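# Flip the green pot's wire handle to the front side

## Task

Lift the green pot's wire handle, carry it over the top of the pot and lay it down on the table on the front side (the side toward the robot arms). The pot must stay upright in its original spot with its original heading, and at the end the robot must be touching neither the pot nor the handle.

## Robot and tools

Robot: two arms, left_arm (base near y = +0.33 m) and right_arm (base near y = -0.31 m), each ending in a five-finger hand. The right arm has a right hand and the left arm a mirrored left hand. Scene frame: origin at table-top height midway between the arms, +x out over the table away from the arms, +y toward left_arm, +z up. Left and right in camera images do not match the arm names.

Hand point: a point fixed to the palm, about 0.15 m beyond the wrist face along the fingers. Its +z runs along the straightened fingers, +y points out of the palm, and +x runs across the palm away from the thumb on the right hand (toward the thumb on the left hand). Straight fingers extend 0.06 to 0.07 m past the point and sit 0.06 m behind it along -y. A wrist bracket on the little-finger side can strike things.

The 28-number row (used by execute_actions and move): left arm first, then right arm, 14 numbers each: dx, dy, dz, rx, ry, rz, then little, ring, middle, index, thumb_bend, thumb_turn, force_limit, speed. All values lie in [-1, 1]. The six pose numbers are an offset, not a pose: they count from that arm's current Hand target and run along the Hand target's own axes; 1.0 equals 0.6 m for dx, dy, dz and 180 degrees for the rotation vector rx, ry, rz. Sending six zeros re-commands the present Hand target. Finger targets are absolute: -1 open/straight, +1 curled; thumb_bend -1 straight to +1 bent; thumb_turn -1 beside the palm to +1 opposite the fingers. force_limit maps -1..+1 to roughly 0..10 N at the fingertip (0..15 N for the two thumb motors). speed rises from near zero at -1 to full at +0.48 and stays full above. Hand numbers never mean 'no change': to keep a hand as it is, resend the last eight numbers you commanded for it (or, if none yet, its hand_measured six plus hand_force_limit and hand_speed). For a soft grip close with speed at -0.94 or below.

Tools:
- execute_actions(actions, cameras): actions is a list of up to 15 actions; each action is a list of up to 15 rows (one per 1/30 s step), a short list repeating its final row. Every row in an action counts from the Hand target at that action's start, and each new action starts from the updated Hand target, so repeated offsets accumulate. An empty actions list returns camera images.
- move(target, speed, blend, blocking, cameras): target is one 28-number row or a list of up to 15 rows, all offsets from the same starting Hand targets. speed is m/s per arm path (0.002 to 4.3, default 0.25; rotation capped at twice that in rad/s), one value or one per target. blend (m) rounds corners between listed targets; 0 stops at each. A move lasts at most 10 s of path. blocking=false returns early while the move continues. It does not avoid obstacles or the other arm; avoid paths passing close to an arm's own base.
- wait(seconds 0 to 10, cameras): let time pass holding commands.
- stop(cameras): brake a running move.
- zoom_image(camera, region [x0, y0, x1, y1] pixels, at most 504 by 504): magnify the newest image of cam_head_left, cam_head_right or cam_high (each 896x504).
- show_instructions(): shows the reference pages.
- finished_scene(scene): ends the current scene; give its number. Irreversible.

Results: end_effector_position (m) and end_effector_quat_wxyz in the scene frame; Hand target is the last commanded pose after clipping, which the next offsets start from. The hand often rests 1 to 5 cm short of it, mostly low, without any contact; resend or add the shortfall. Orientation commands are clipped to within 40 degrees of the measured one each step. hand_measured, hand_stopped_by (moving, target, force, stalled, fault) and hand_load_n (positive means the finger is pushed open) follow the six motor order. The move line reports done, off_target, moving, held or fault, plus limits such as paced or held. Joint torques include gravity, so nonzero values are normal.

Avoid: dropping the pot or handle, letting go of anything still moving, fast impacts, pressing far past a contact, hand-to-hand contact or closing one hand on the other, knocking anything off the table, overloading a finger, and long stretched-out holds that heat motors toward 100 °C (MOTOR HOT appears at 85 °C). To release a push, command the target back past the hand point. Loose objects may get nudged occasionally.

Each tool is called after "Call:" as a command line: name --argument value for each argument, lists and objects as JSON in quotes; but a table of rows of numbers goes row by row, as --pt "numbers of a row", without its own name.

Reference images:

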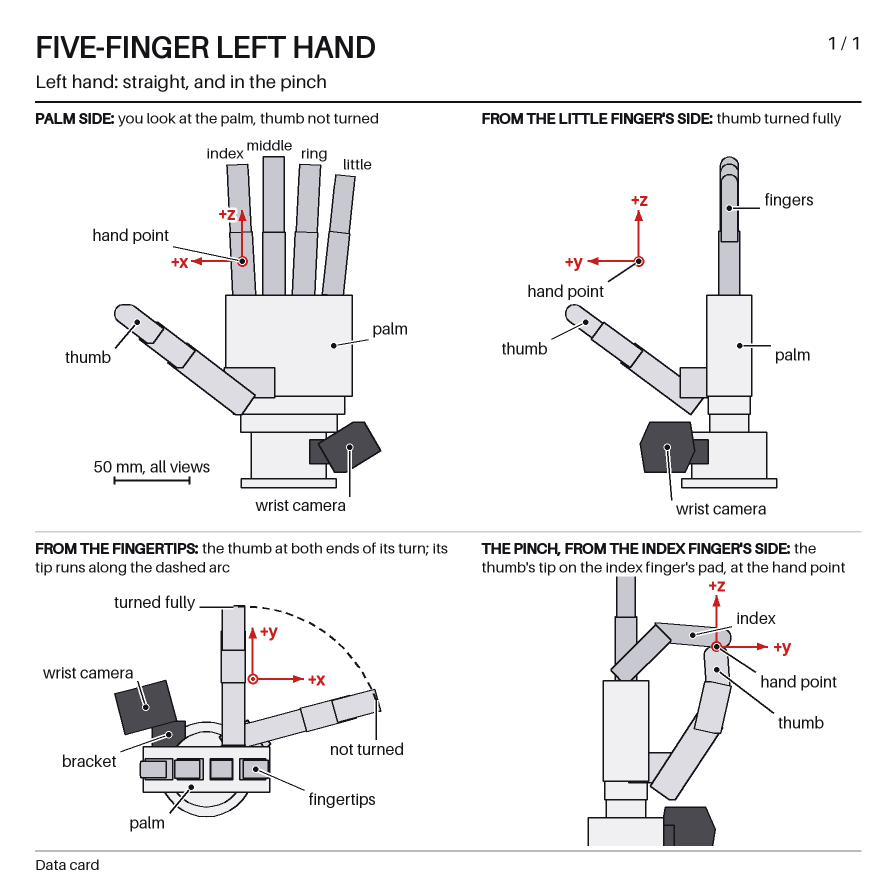

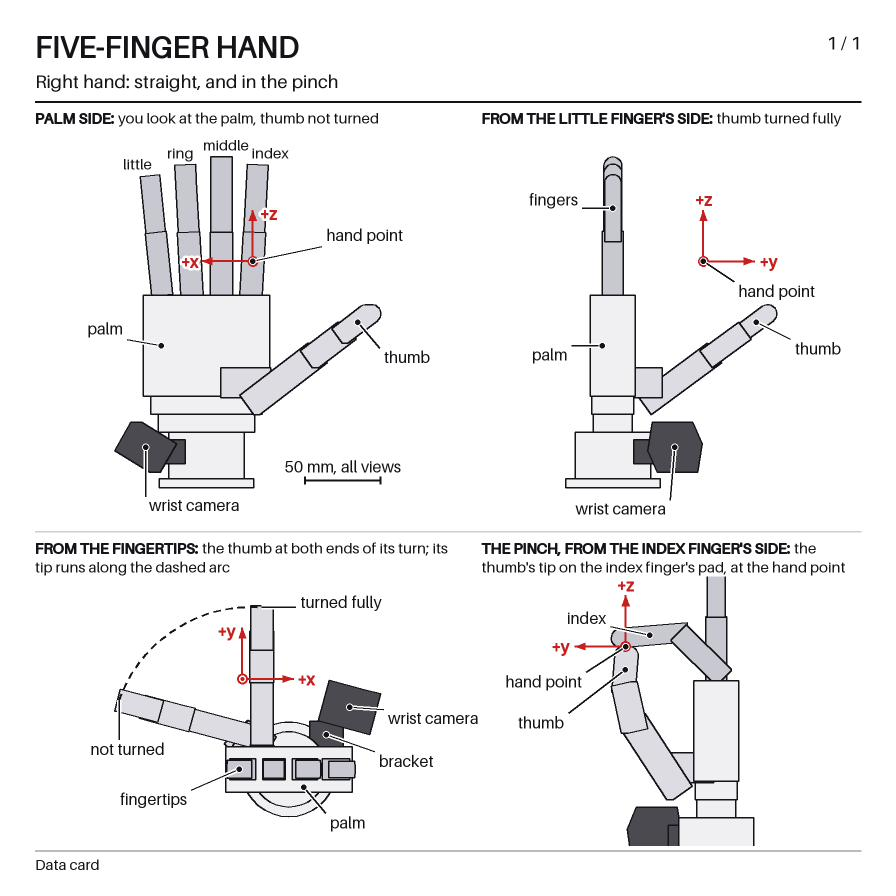

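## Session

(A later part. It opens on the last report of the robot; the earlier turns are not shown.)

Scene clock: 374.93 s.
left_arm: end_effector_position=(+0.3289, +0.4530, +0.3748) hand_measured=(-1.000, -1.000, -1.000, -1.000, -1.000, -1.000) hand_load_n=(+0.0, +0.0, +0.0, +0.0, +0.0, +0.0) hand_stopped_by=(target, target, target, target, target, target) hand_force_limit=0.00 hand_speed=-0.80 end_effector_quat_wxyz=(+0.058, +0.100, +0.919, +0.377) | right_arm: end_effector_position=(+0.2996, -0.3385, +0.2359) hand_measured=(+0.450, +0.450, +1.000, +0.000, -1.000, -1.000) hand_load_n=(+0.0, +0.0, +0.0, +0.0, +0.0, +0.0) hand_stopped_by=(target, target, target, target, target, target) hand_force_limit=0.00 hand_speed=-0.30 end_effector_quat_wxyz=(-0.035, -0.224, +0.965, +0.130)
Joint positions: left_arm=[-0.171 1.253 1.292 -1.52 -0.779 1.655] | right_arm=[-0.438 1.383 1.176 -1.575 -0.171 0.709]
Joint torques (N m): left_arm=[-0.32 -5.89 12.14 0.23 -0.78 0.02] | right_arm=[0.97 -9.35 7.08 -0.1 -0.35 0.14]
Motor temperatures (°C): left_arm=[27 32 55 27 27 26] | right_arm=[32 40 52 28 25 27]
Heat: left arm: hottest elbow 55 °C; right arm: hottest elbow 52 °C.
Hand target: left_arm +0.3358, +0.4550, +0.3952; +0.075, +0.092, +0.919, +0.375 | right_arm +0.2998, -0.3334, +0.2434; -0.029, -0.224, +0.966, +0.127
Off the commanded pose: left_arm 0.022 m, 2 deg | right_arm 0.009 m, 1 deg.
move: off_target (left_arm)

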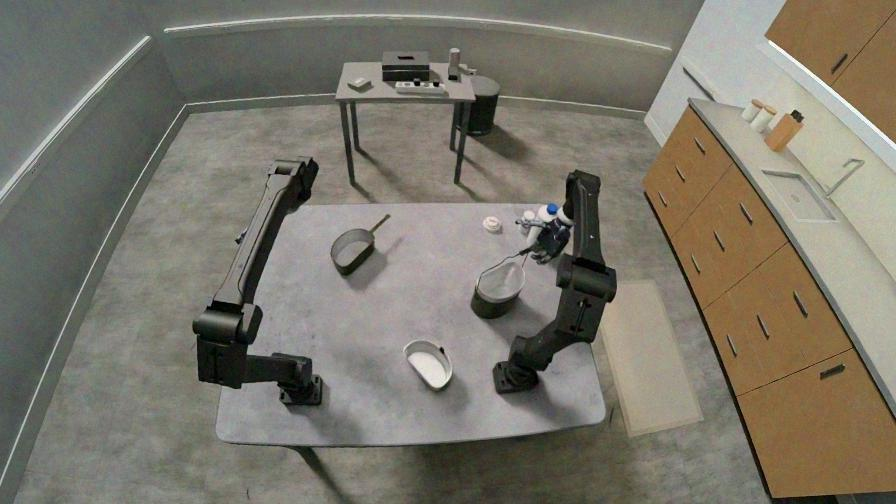

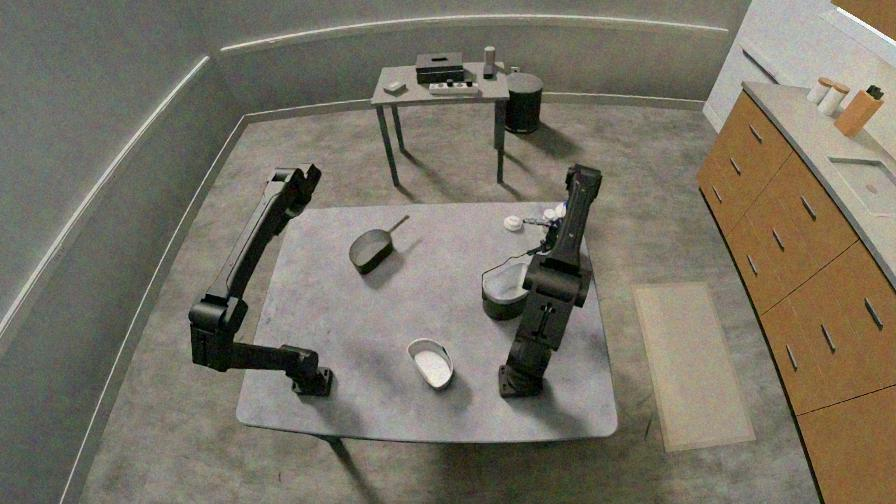

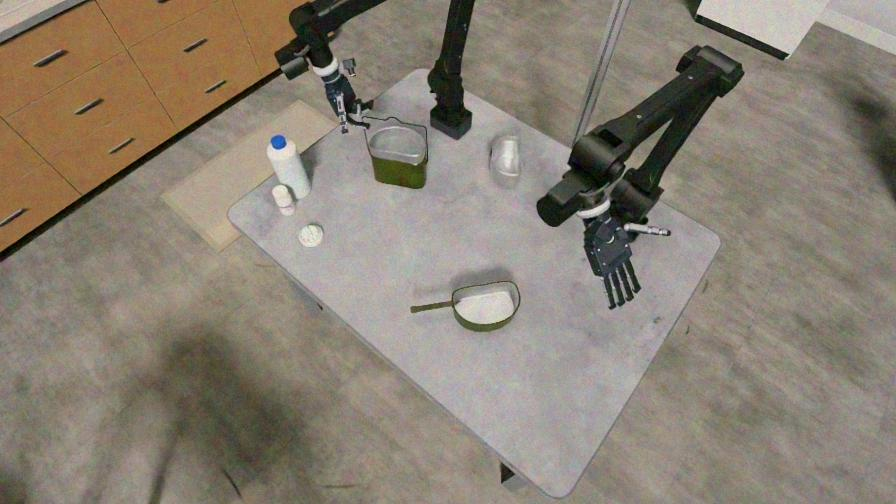

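Call:
move --pt "0 0 0 0 0 0 -1 -1 -1 -1 -1 -1 0 -0.8 0 0 0 0 0 0 0.45 0.45 -1 0 -1 -1 0 -0.3" --pt "0 0 0 0 0 0 -1 -1 -1 -1 -1 -1 0 -0.8 0 0.0209 0.0056 0 0 0 0.45 0.45 -1 0 -1 -1 0 -0.3" --pt "0 0 0 0 0 0 -1 -1 -1 -1 -1 -1 0 -0.8 0 0.008 0.0539 0 0 0 0.45 0.45 -1 0 -1 -1 0 -0.3" --speed 0.04 --cameras '["cam_high","cam_head_left","cam_head_right"]'

Call:
zoom_image --camera "cam_high" --region '[320, 90, 440, 210]'

Call:
zoom_image --camera "cam_head_left" --region '[460, 220, 560, 320]'

Scene clock: 402.27 s.
left_arm: end_effector_position=(+0.3289, +0.4530, +0.3748) hand_measured=(-1.000, -1.000, -1.000, -1.000, -1.000, -1.000) hand_load_n=(+0.0, +0.0, +0.0, +0.0, +0.0, +0.0) hand_stopped_by=(target, target, target, target, target, target) hand_force_limit=0.00 hand_speed=-0.80 end_effector_quat_wxyz=(+0.058, +0.100, +0.919, +0.377) | right_arm: end_effector_position=(+0.2894, -0.3246, +0.2126) hand_measured=(+0.450, +0.450, -1.000, +0.000, -1.000, -1.000) hand_load_n=(+0.0, +0.0, +0.0, +0.0, +0.0, +0.0) hand_stopped_by=(target, target, target, target, target, target) hand_force_limit=0.00 hand_speed=-0.30 end_effector_quat_wxyz=(-0.034, -0.224, +0.965, +0.130)
Joint positions: left_arm=[-0.171 1.253 1.292 -1.52 -0.779 1.655] | right_arm=[-0.414 1.357 1.089 -1.508 -0.176 0.733]
Joint torques (N m): left_arm=[-0.56 -5.54 12.26 0.34 -0.8 0] | right_arm=[0.97 -7.24 6.98 0.5 -0.33 0.14]
Motor temperatures (°C): left_arm=[27 32 55 27 27 26] | right_arm=[32 38 52 28 26 27]
Heat: left arm: hottest elbow 55 °C; right arm: hottest elbow 52 °C.
Hand target: left_arm +0.3358, +0.4550, +0.3952; +0.075, +0.092, +0.919, +0.375 | right_arm +0.2941, -0.3217, +0.2134; -0.030, -0.224, +0.966, +0.127
Off the commanded pose: left_arm 0.022 m, 2 deg | right_arm 0.006 m, 1 deg.
move: off_target (left_arm)

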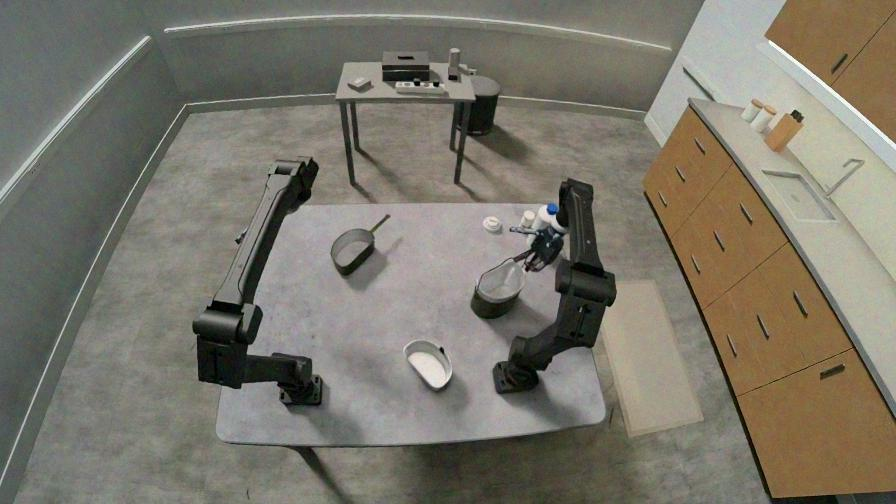

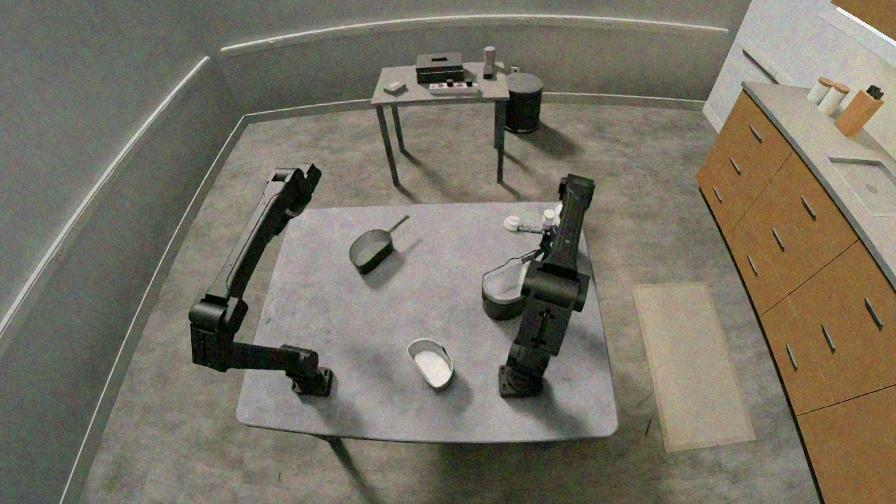

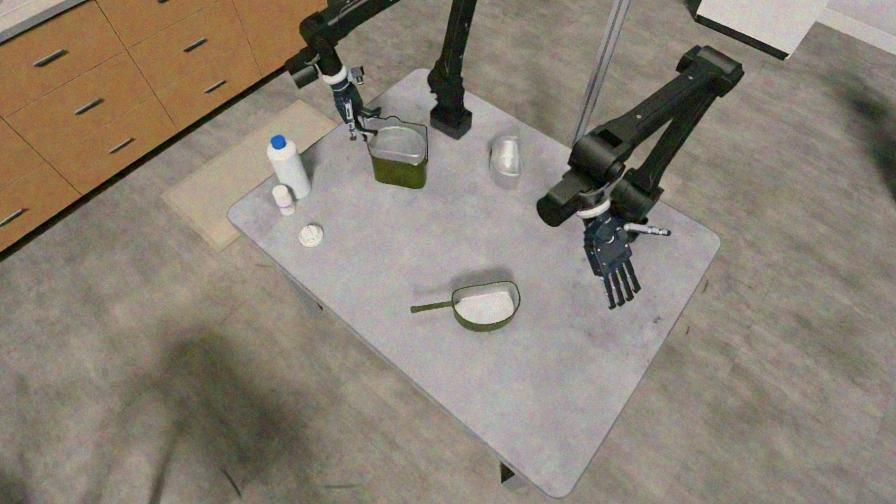

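Scaled by 4.200.

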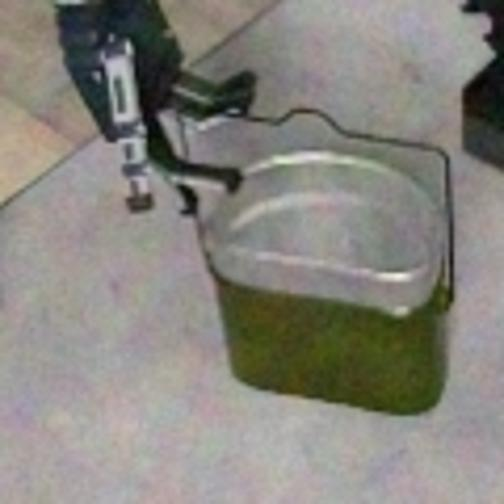

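Scaled by 5.040.

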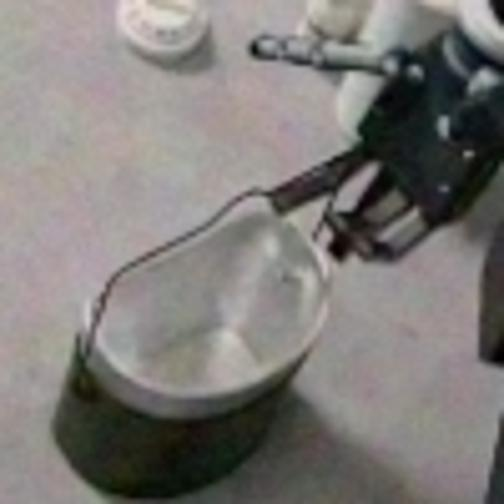

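Call:
move --target '[0,0,0,0,0,0,-1,-1,-1,-1,-1,-1,0,-0.8, 0.04,0,0,0,0,0,0.45,0.45,-1,0,-1,-1,0,-0.3]' --speed 0.04 --cameras '["cam_high","cam_head_left","cam_head_right"]'

Call:
zoom_image --camera "cam_high" --region '[320, 90, 440, 210]'

Call:
zoom_image --camera "cam_head_left" --region '[460, 220, 560, 320]'

Scene clock: 417.83 s.
left_arm: end_effector_position=(+0.3289, +0.4530, +0.3748) hand_measured=(-1.000, -1.000, -1.000, -1.000, -1.000, -1.000) hand_load_n=(+0.0, +0.0, +0.0, +0.0, +0.0, +0.0) hand_stopped_by=(target, target, target, target, target, target) hand_force_limit=0.00 hand_speed=-0.80 end_effector_quat_wxyz=(+0.058, +0.100, +0.919, +0.377) | right_arm: end_effector_position=(+0.2738, -0.3284, +0.2081) hand_measured=(+0.450, +0.450, -1.000, +0.000, -1.000, -1.000) hand_load_n=(+0.0, +0.0, +0.0, +0.0, +0.0, +0.0) hand_stopped_by=(target, target, target, target, target, target) hand_force_limit=0.00 hand_speed=-0.30 end_effector_quat_wxyz=(-0.037, -0.222, +0.965, +0.133)
Joint positions: left_arm=[-0.171 1.253 1.292 -1.52 -0.779 1.655] | right_arm=[-0.441 1.332 1.051 -1.507 -0.172 0.708]
Joint torques (N m): left_arm=[-0.62 -5.71 12.16 0.23 -0.79 0.02] | right_arm=[-0.67 -8.23 6.89 0.08 -0.04 -0.08]
Motor temperatures (°C): left_arm=[27 32 55 27 27 26] | right_arm=[32 38 51 28 26 27]
Heat: left arm: hottest elbow 55 °C; right arm: hottest elbow 51 °C.
Hand target: left_arm +0.3358, +0.4550, +0.3952; +0.075, +0.092, +0.919, +0.375 | right_arm +0.2726, -0.3324, +0.2135; -0.029, -0.224, +0.966, +0.127
Off the commanded pose: left_arm 0.022 m, 2 deg | right_arm 0.007 m, 1 deg.
move: off_target (left_arm)

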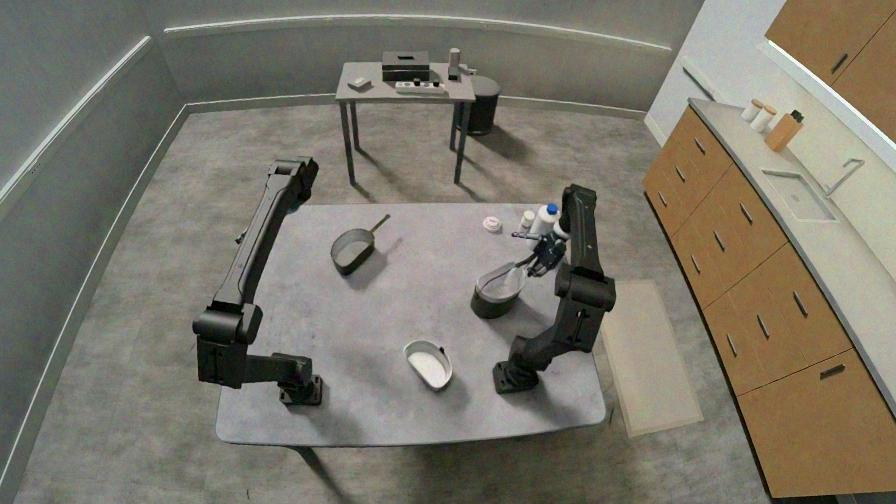

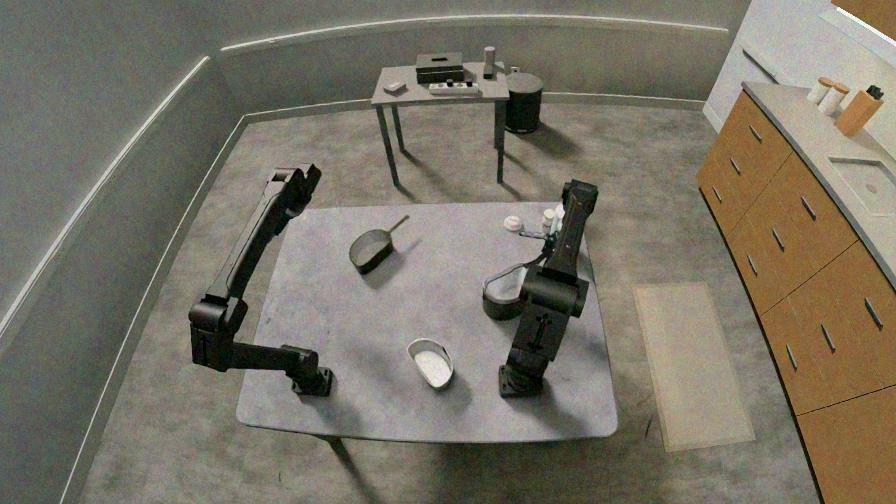

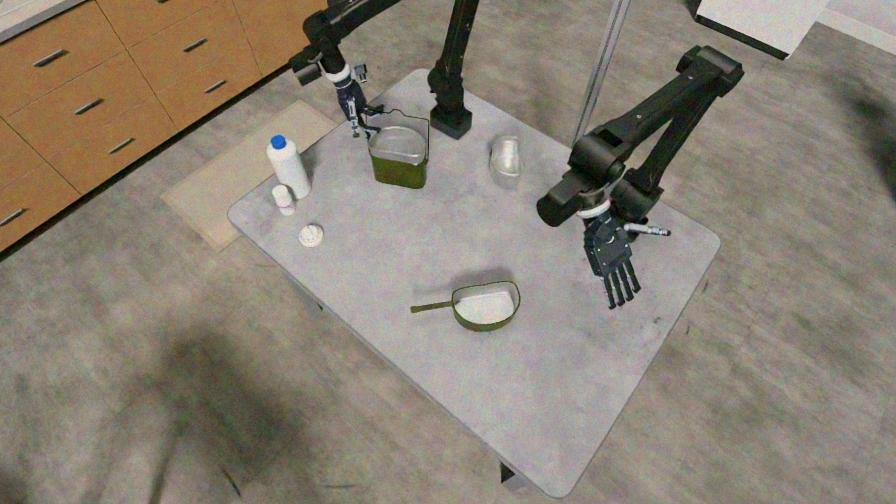

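Scaled by 4.200.

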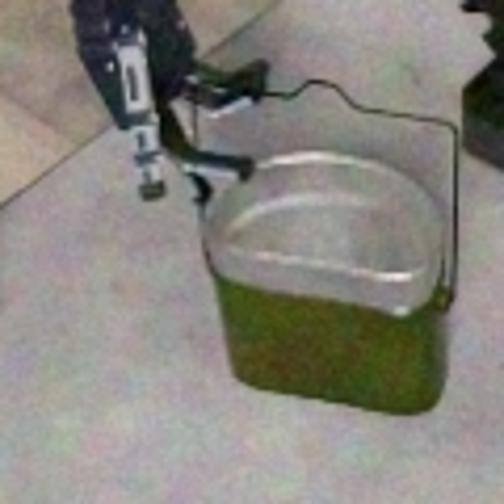

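Scaled by 5.040.

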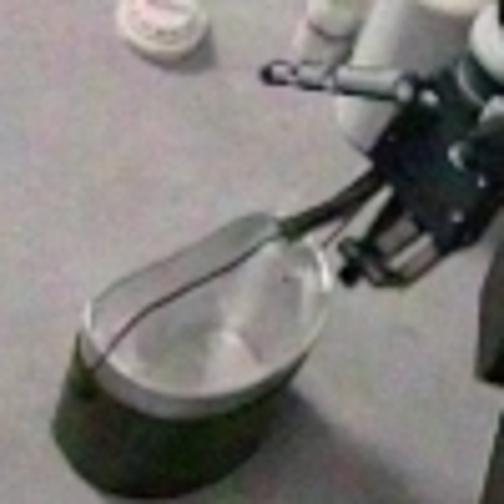

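Call:
move --target '[0,0,0,0,0,0,-1,-1,-1,-1,-1,-1,0,-0.8, 0.0267,0,0,0,0,0,0.45,0.45,-1,0,-1,-1,0,-0.3]' --speed 0.04 --cameras '["cam_high","cam_head_left","cam_head_right"]'

Call:
zoom_image --camera "cam_high" --region '[350, 80, 450, 180]'

Call:
zoom_image --camera "cam_head_left" --region '[470, 230, 550, 310]'

Scene clock: 424.43 s.
left_arm: end_effector_position=(+0.3289, +0.4530, +0.3748) hand_measured=(-1.000, -1.000, -1.000, -1.000, -1.000, -1.000) hand_load_n=(+0.0, +0.0, +0.0, +0.0, +0.0, +0.0) hand_stopped_by=(target, target, target, target, target, target) hand_force_limit=0.00 hand_speed=-0.80 end_effector_quat_wxyz=(+0.058, +0.100, +0.919, +0.377) | right_arm: end_effector_position=(+0.2609, -0.3362, +0.2071) hand_measured=(+0.450, +0.450, -1.000, +0.000, -1.000, -1.000) hand_load_n=(+0.0, +0.5, +0.0, +0.0, +0.0, +0.0) hand_stopped_by=(target, target, target, target, target, target) hand_force_limit=0.00 hand_speed=-0.30 end_effector_quat_wxyz=(-0.035, -0.223, +0.965, +0.131)
Joint positions: left_arm=[-0.171 1.253 1.292 -1.52 -0.779 1.655] | right_arm=[-0.477 1.307 1.026 -1.507 -0.165 0.672]
Joint torques (N m): left_arm=[-0.5 -5.71 12.15 0.21 -0.79 0.01] | right_arm=[-0.67 -7.82 6.95 -0.2 -0.04 -0.01]
Motor temperatures (°C): left_arm=[27 32 55 27 27 26] | right_arm=[32 37 52 28 25 27]
Heat: left arm: hottest elbow 55 °C; right arm: hottest elbow 52 °C.
Hand target: left_arm +0.3358, +0.4550, +0.3952; +0.075, +0.092, +0.919, +0.375 | right_arm +0.2582, -0.3394, +0.2134; -0.029, -0.224, +0.966, +0.127
Off the commanded pose: left_arm 0.022 m, 2 deg | right_arm 0.008 m, 1 deg.
move: off_target (left_arm)

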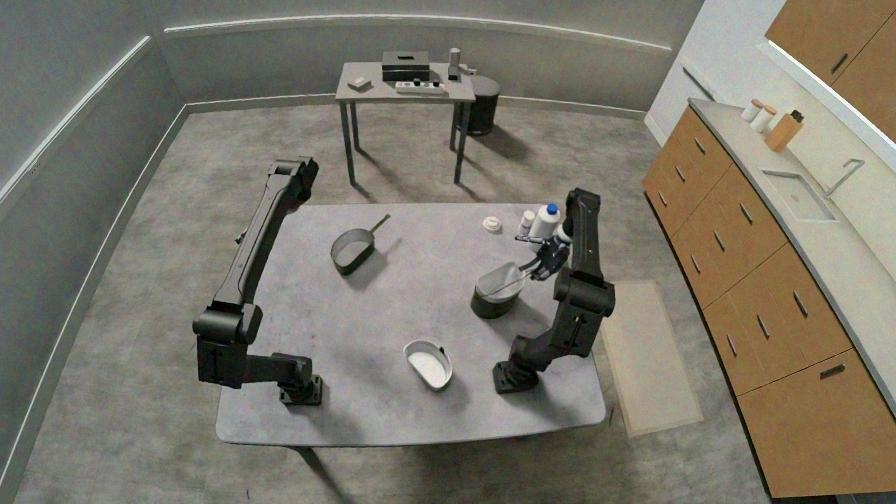

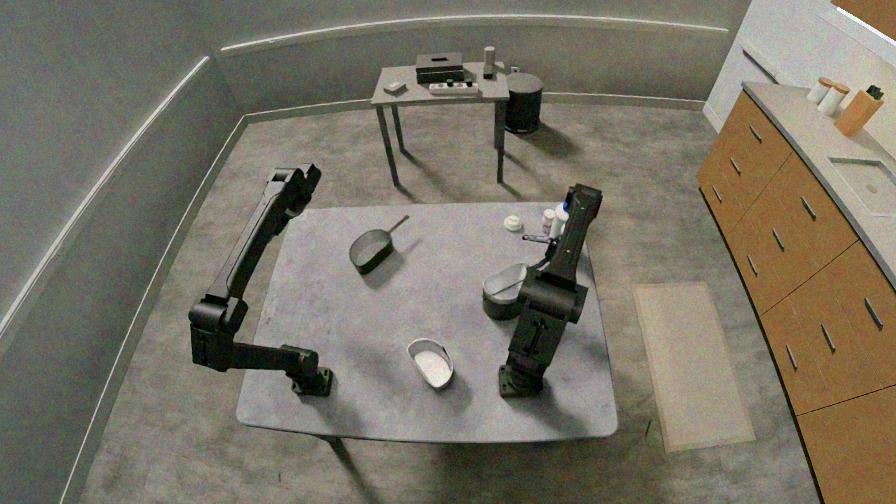

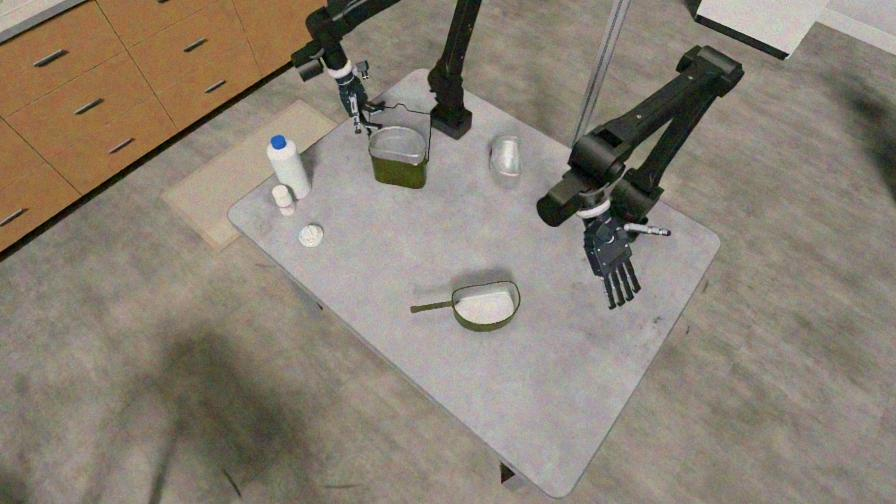

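Scaled by 5.040.

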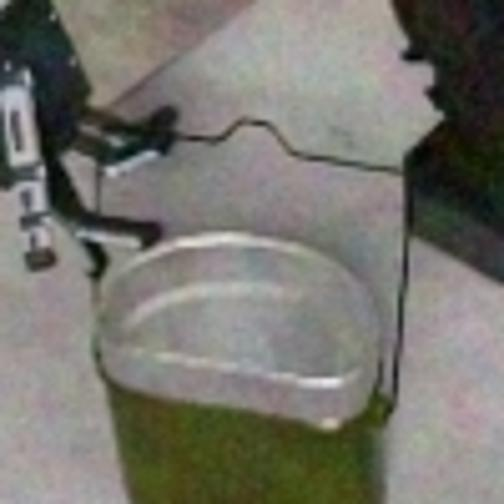

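Scaled by 6.300.

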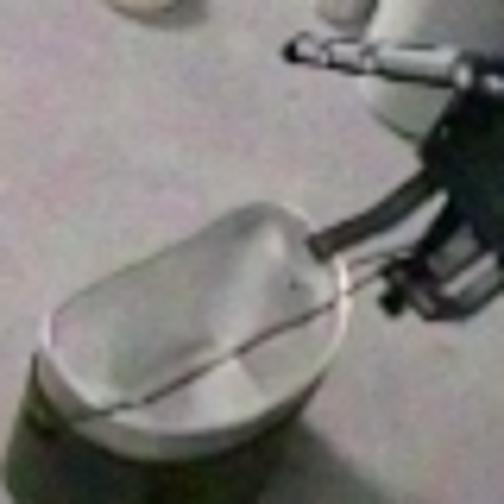

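Call:
move --pt "0 0 0 0 0 0 -1 -1 -1 -1 -1 -1 0 -0.8 -0.0047 -0.0051 0.0192 0 0 0 0.45 0.45 -1 -1 -1 -1 0 -0.3" --pt "0 0 0 0 0 0 -1 -1 -1 -1 -1 -1 0 -0.8 0.0492 -0.0078 0.029 0 -0.1073 -0.0288 0.45 0.45 -1 -1 -1 -1 0 -0.3" --pt "0 0 0 0 0 0 -1 -1 -1 -1 -1 -1 0 -0.8 0.1043 -0.0173 0.0647 0 -0.1878 -0.0503 0.45 0.45 -1 -1 -1 -1 0 -0.3" --speed 0.07 --blend '[0, 0.01, 0]' --cameras '["cam_high","cam_head_left","cam_head_right"]'

Call:
zoom_image --camera "cam_high" --region '[340, 60, 450, 180]'

Call:
zoom_image --camera "cam_head_left" --region '[450, 230, 570, 340]'

Scene clock: 482.47 s.
left_arm: end_effector_position=(+0.3289, +0.4530, +0.3748) hand_measured=(-1.000, -1.000, -1.000, -1.000, -1.000, -1.000) hand_load_n=(+0.0, +0.0, +0.0, +0.0, +0.0, +0.0) hand_stopped_by=(target, target, target, target, target, target) hand_force_limit=0.00 hand_speed=-0.80 end_effector_quat_wxyz=(+0.058, +0.100, +0.919, +0.377) | right_arm: end_effector_position=(+0.2057, -0.3668, +0.1860) hand_measured=(+0.450, +0.450, -1.000, -0.754, -1.000, -1.000) hand_load_n=(+0.0, +0.0, +0.0, -1.5, +0.0, +0.0) hand_stopped_by=(target, target, target, stalled, target, target) hand_force_limit=0.00 hand_speed=-0.30 end_effector_quat_wxyz=(+0.269, -0.253, +0.911, +0.181)
Joint positions: left_arm=[-0.171 1.253 1.292 -1.52 -0.779 1.655] | right_arm=[-0.953 1.162 0.716 -1.274 -0.647 0.076]
Joint torques (N m): left_arm=[-0.79 -5.95 12.19 0.34 -0.8 0.01] | right_arm=[-0.32 -1.14 5.14 0.9 -0.15 -0.02]
Motor temperatures (°C): left_arm=[27 32 56 27 27 26] | right_arm=[32 37 50 28 25 27]
Heat: left arm: hottest elbow 56 °C; right arm: hottest elbow 50 °C.
Hand target: left_arm +0.3358, +0.4550, +0.3952; +0.075, +0.092, +0.919, +0.375 | right_arm +0.2020, -0.3670, +0.1733; +0.262, -0.252, +0.912, +0.188
Off the commanded pose: left_arm 0.022 m, 2 deg | right_arm 0.013 m, 1 deg.
move: off_target (left_arm, right_arm)

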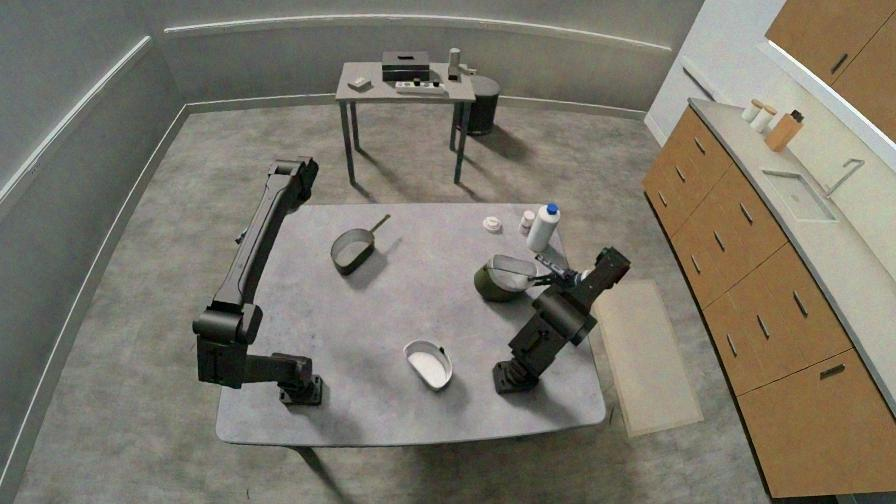

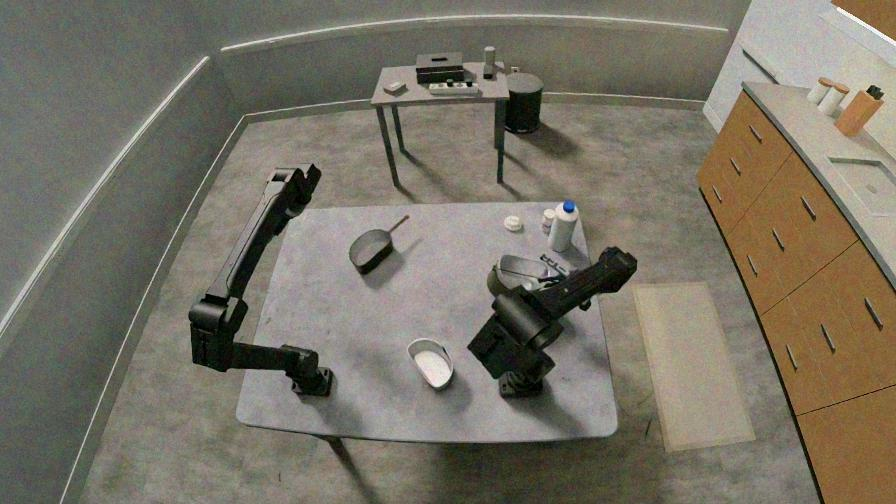

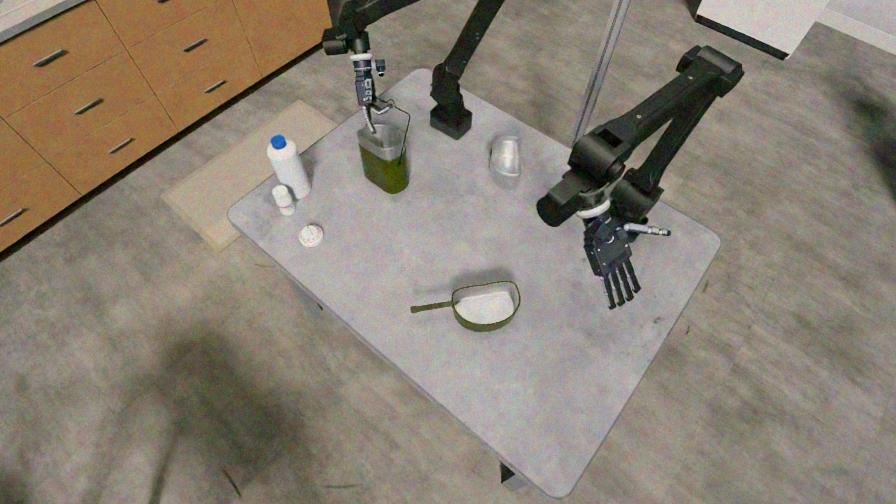

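Scaled by 4.200.

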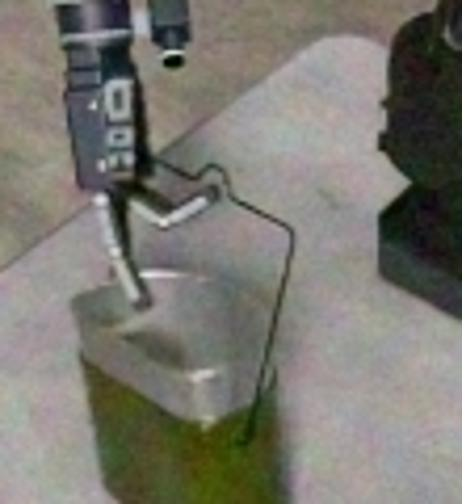

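Scaled by 4.200.

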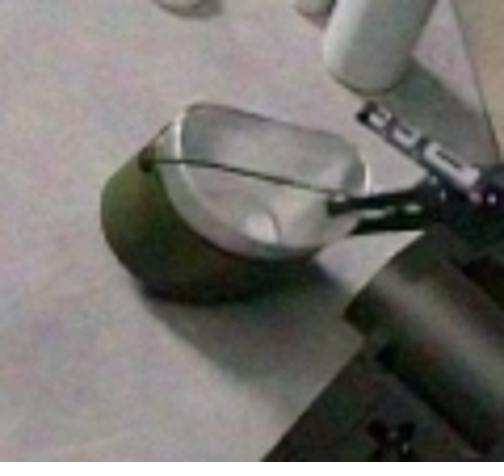

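Call:
zoom_image --camera "cam_high" --region '[340, 90, 440, 210]'

Call:
zoom_image --camera "cam_head_right" --region '[470, 230, 590, 330]'

Call:
zoom_image --camera "cam_head_left" --region '[465, 240, 555, 310]'

Scaled by 4.200.

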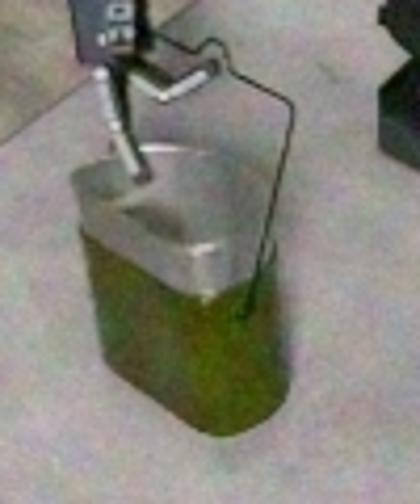

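Scaled by 4.200.

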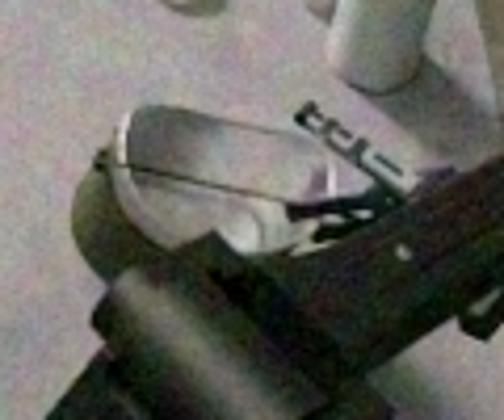

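Scaled by 5.600.

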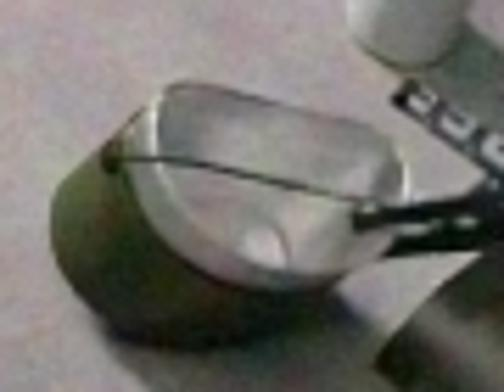

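Call:
execute_actions --actions '[[[0,0,0,0,0,0,-1,-1,-1,-1,-1,-1,0,-0.8, 0,0,0,0,0,0,0.45,0.45,-1,0.1,-1,-1,0,-0.4]],[[0,0,0,0,0,0,-1,-1,-1,-1,-1,-1,0,-0.8, 0,0,0,0,0,0,0.45,0.45,-1,0.1,-1,-1,0,-0.4]]]' --cameras '["cam_high","cam_head_left","cam_head_right"]'

Call:
zoom_image --camera "cam_high" --region '[340, 90, 440, 210]'

Call:
zoom_image --camera "cam_head_left" --region '[460, 230, 560, 330]'

Scene clock: 516.13 s.
left_arm: end_effector_position=(+0.3289, +0.4530, +0.3748) hand_measured=(-1.000, -1.000, -1.000, -1.000, -1.000, -1.000) hand_load_n=(+0.0, +0.0, +0.0, +0.0, +0.0, +0.0) hand_stopped_by=(target, target, target, target, target, target) hand_force_limit=0.00 hand_speed=-0.80 end_effector_quat_wxyz=(+0.058, +0.100, +0.919, +0.377) | right_arm: end_effector_position=(+0.2007, -0.3622, +0.1748) hand_measured=(+0.450, +0.450, -1.000, +0.100, -1.000, -1.000) hand_load_n=(+0.0, +0.0, +0.0, +0.0, +0.0, -0.5) hand_stopped_by=(target, target, target, target, target, target) hand_force_limit=0.00 hand_speed=-0.40 end_effector_quat_wxyz=(+0.261, -0.249, +0.913, +0.194)
Joint positions: left_arm=[-0.171 1.253 1.292 -1.52 -0.779 1.655] | right_arm=[-0.953 1.182 0.692 -1.263 -0.64 0.075]
Joint torques (N m): left_arm=[-0.32 -6.24 12.15 0.25 -0.78 0.04] | right_arm=[-0.26 -2.84 6.57 0.55 -0.44 -0.03]
Motor temperatures (°C): left_arm=[27 32 56 27 27 26] | right_arm=[32 36 50 28 25 27]
Heat: left arm: hottest elbow 56 °C; right arm: hottest elbow 50 °C.
Hand target: left_arm +0.3358, +0.4550, +0.3952; +0.075, +0.092, +0.919, +0.375 | right_arm +0.2020, -0.3668, +0.1732; +0.262, -0.252, +0.912, +0.188
Off the commanded pose: left_arm 0.022 m, 2 deg | right_arm 0.005 m, 1 deg.

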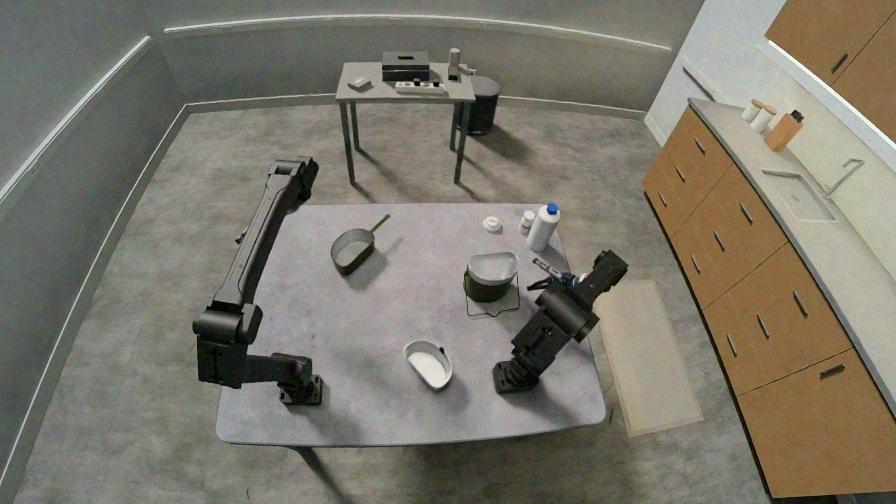

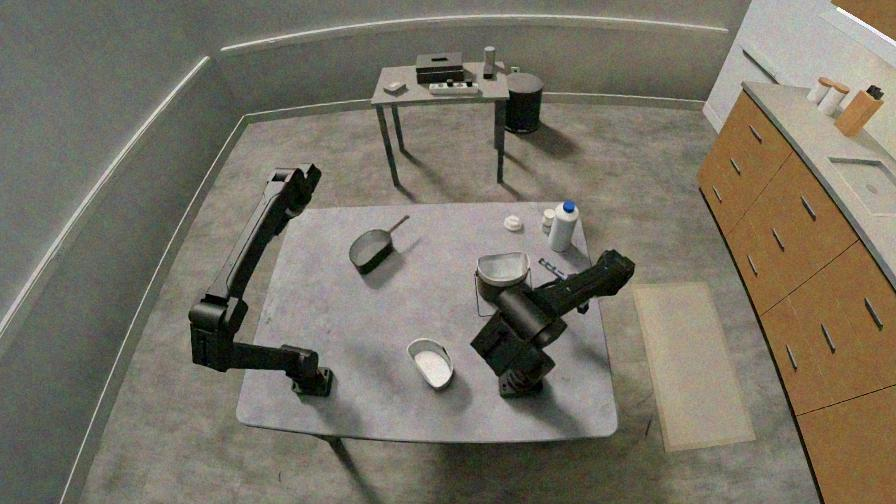

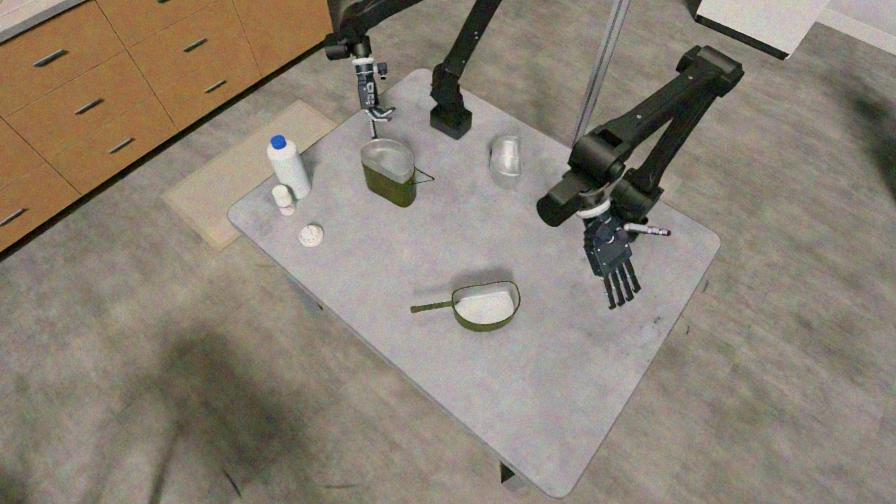

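Scaled by 4.200.

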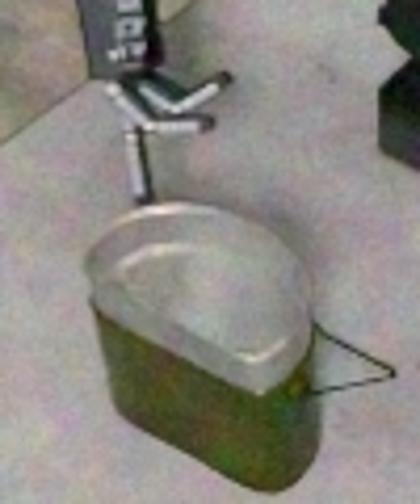

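Scaled by 5.040.

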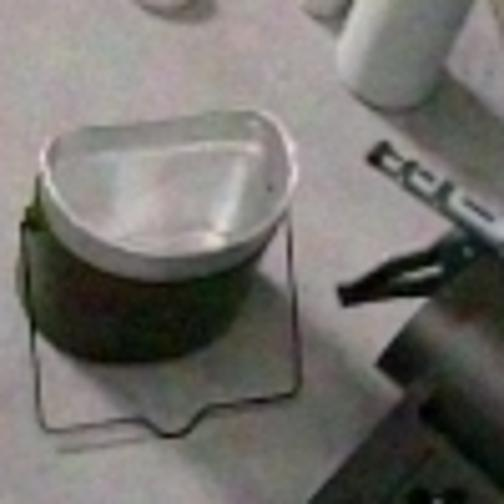

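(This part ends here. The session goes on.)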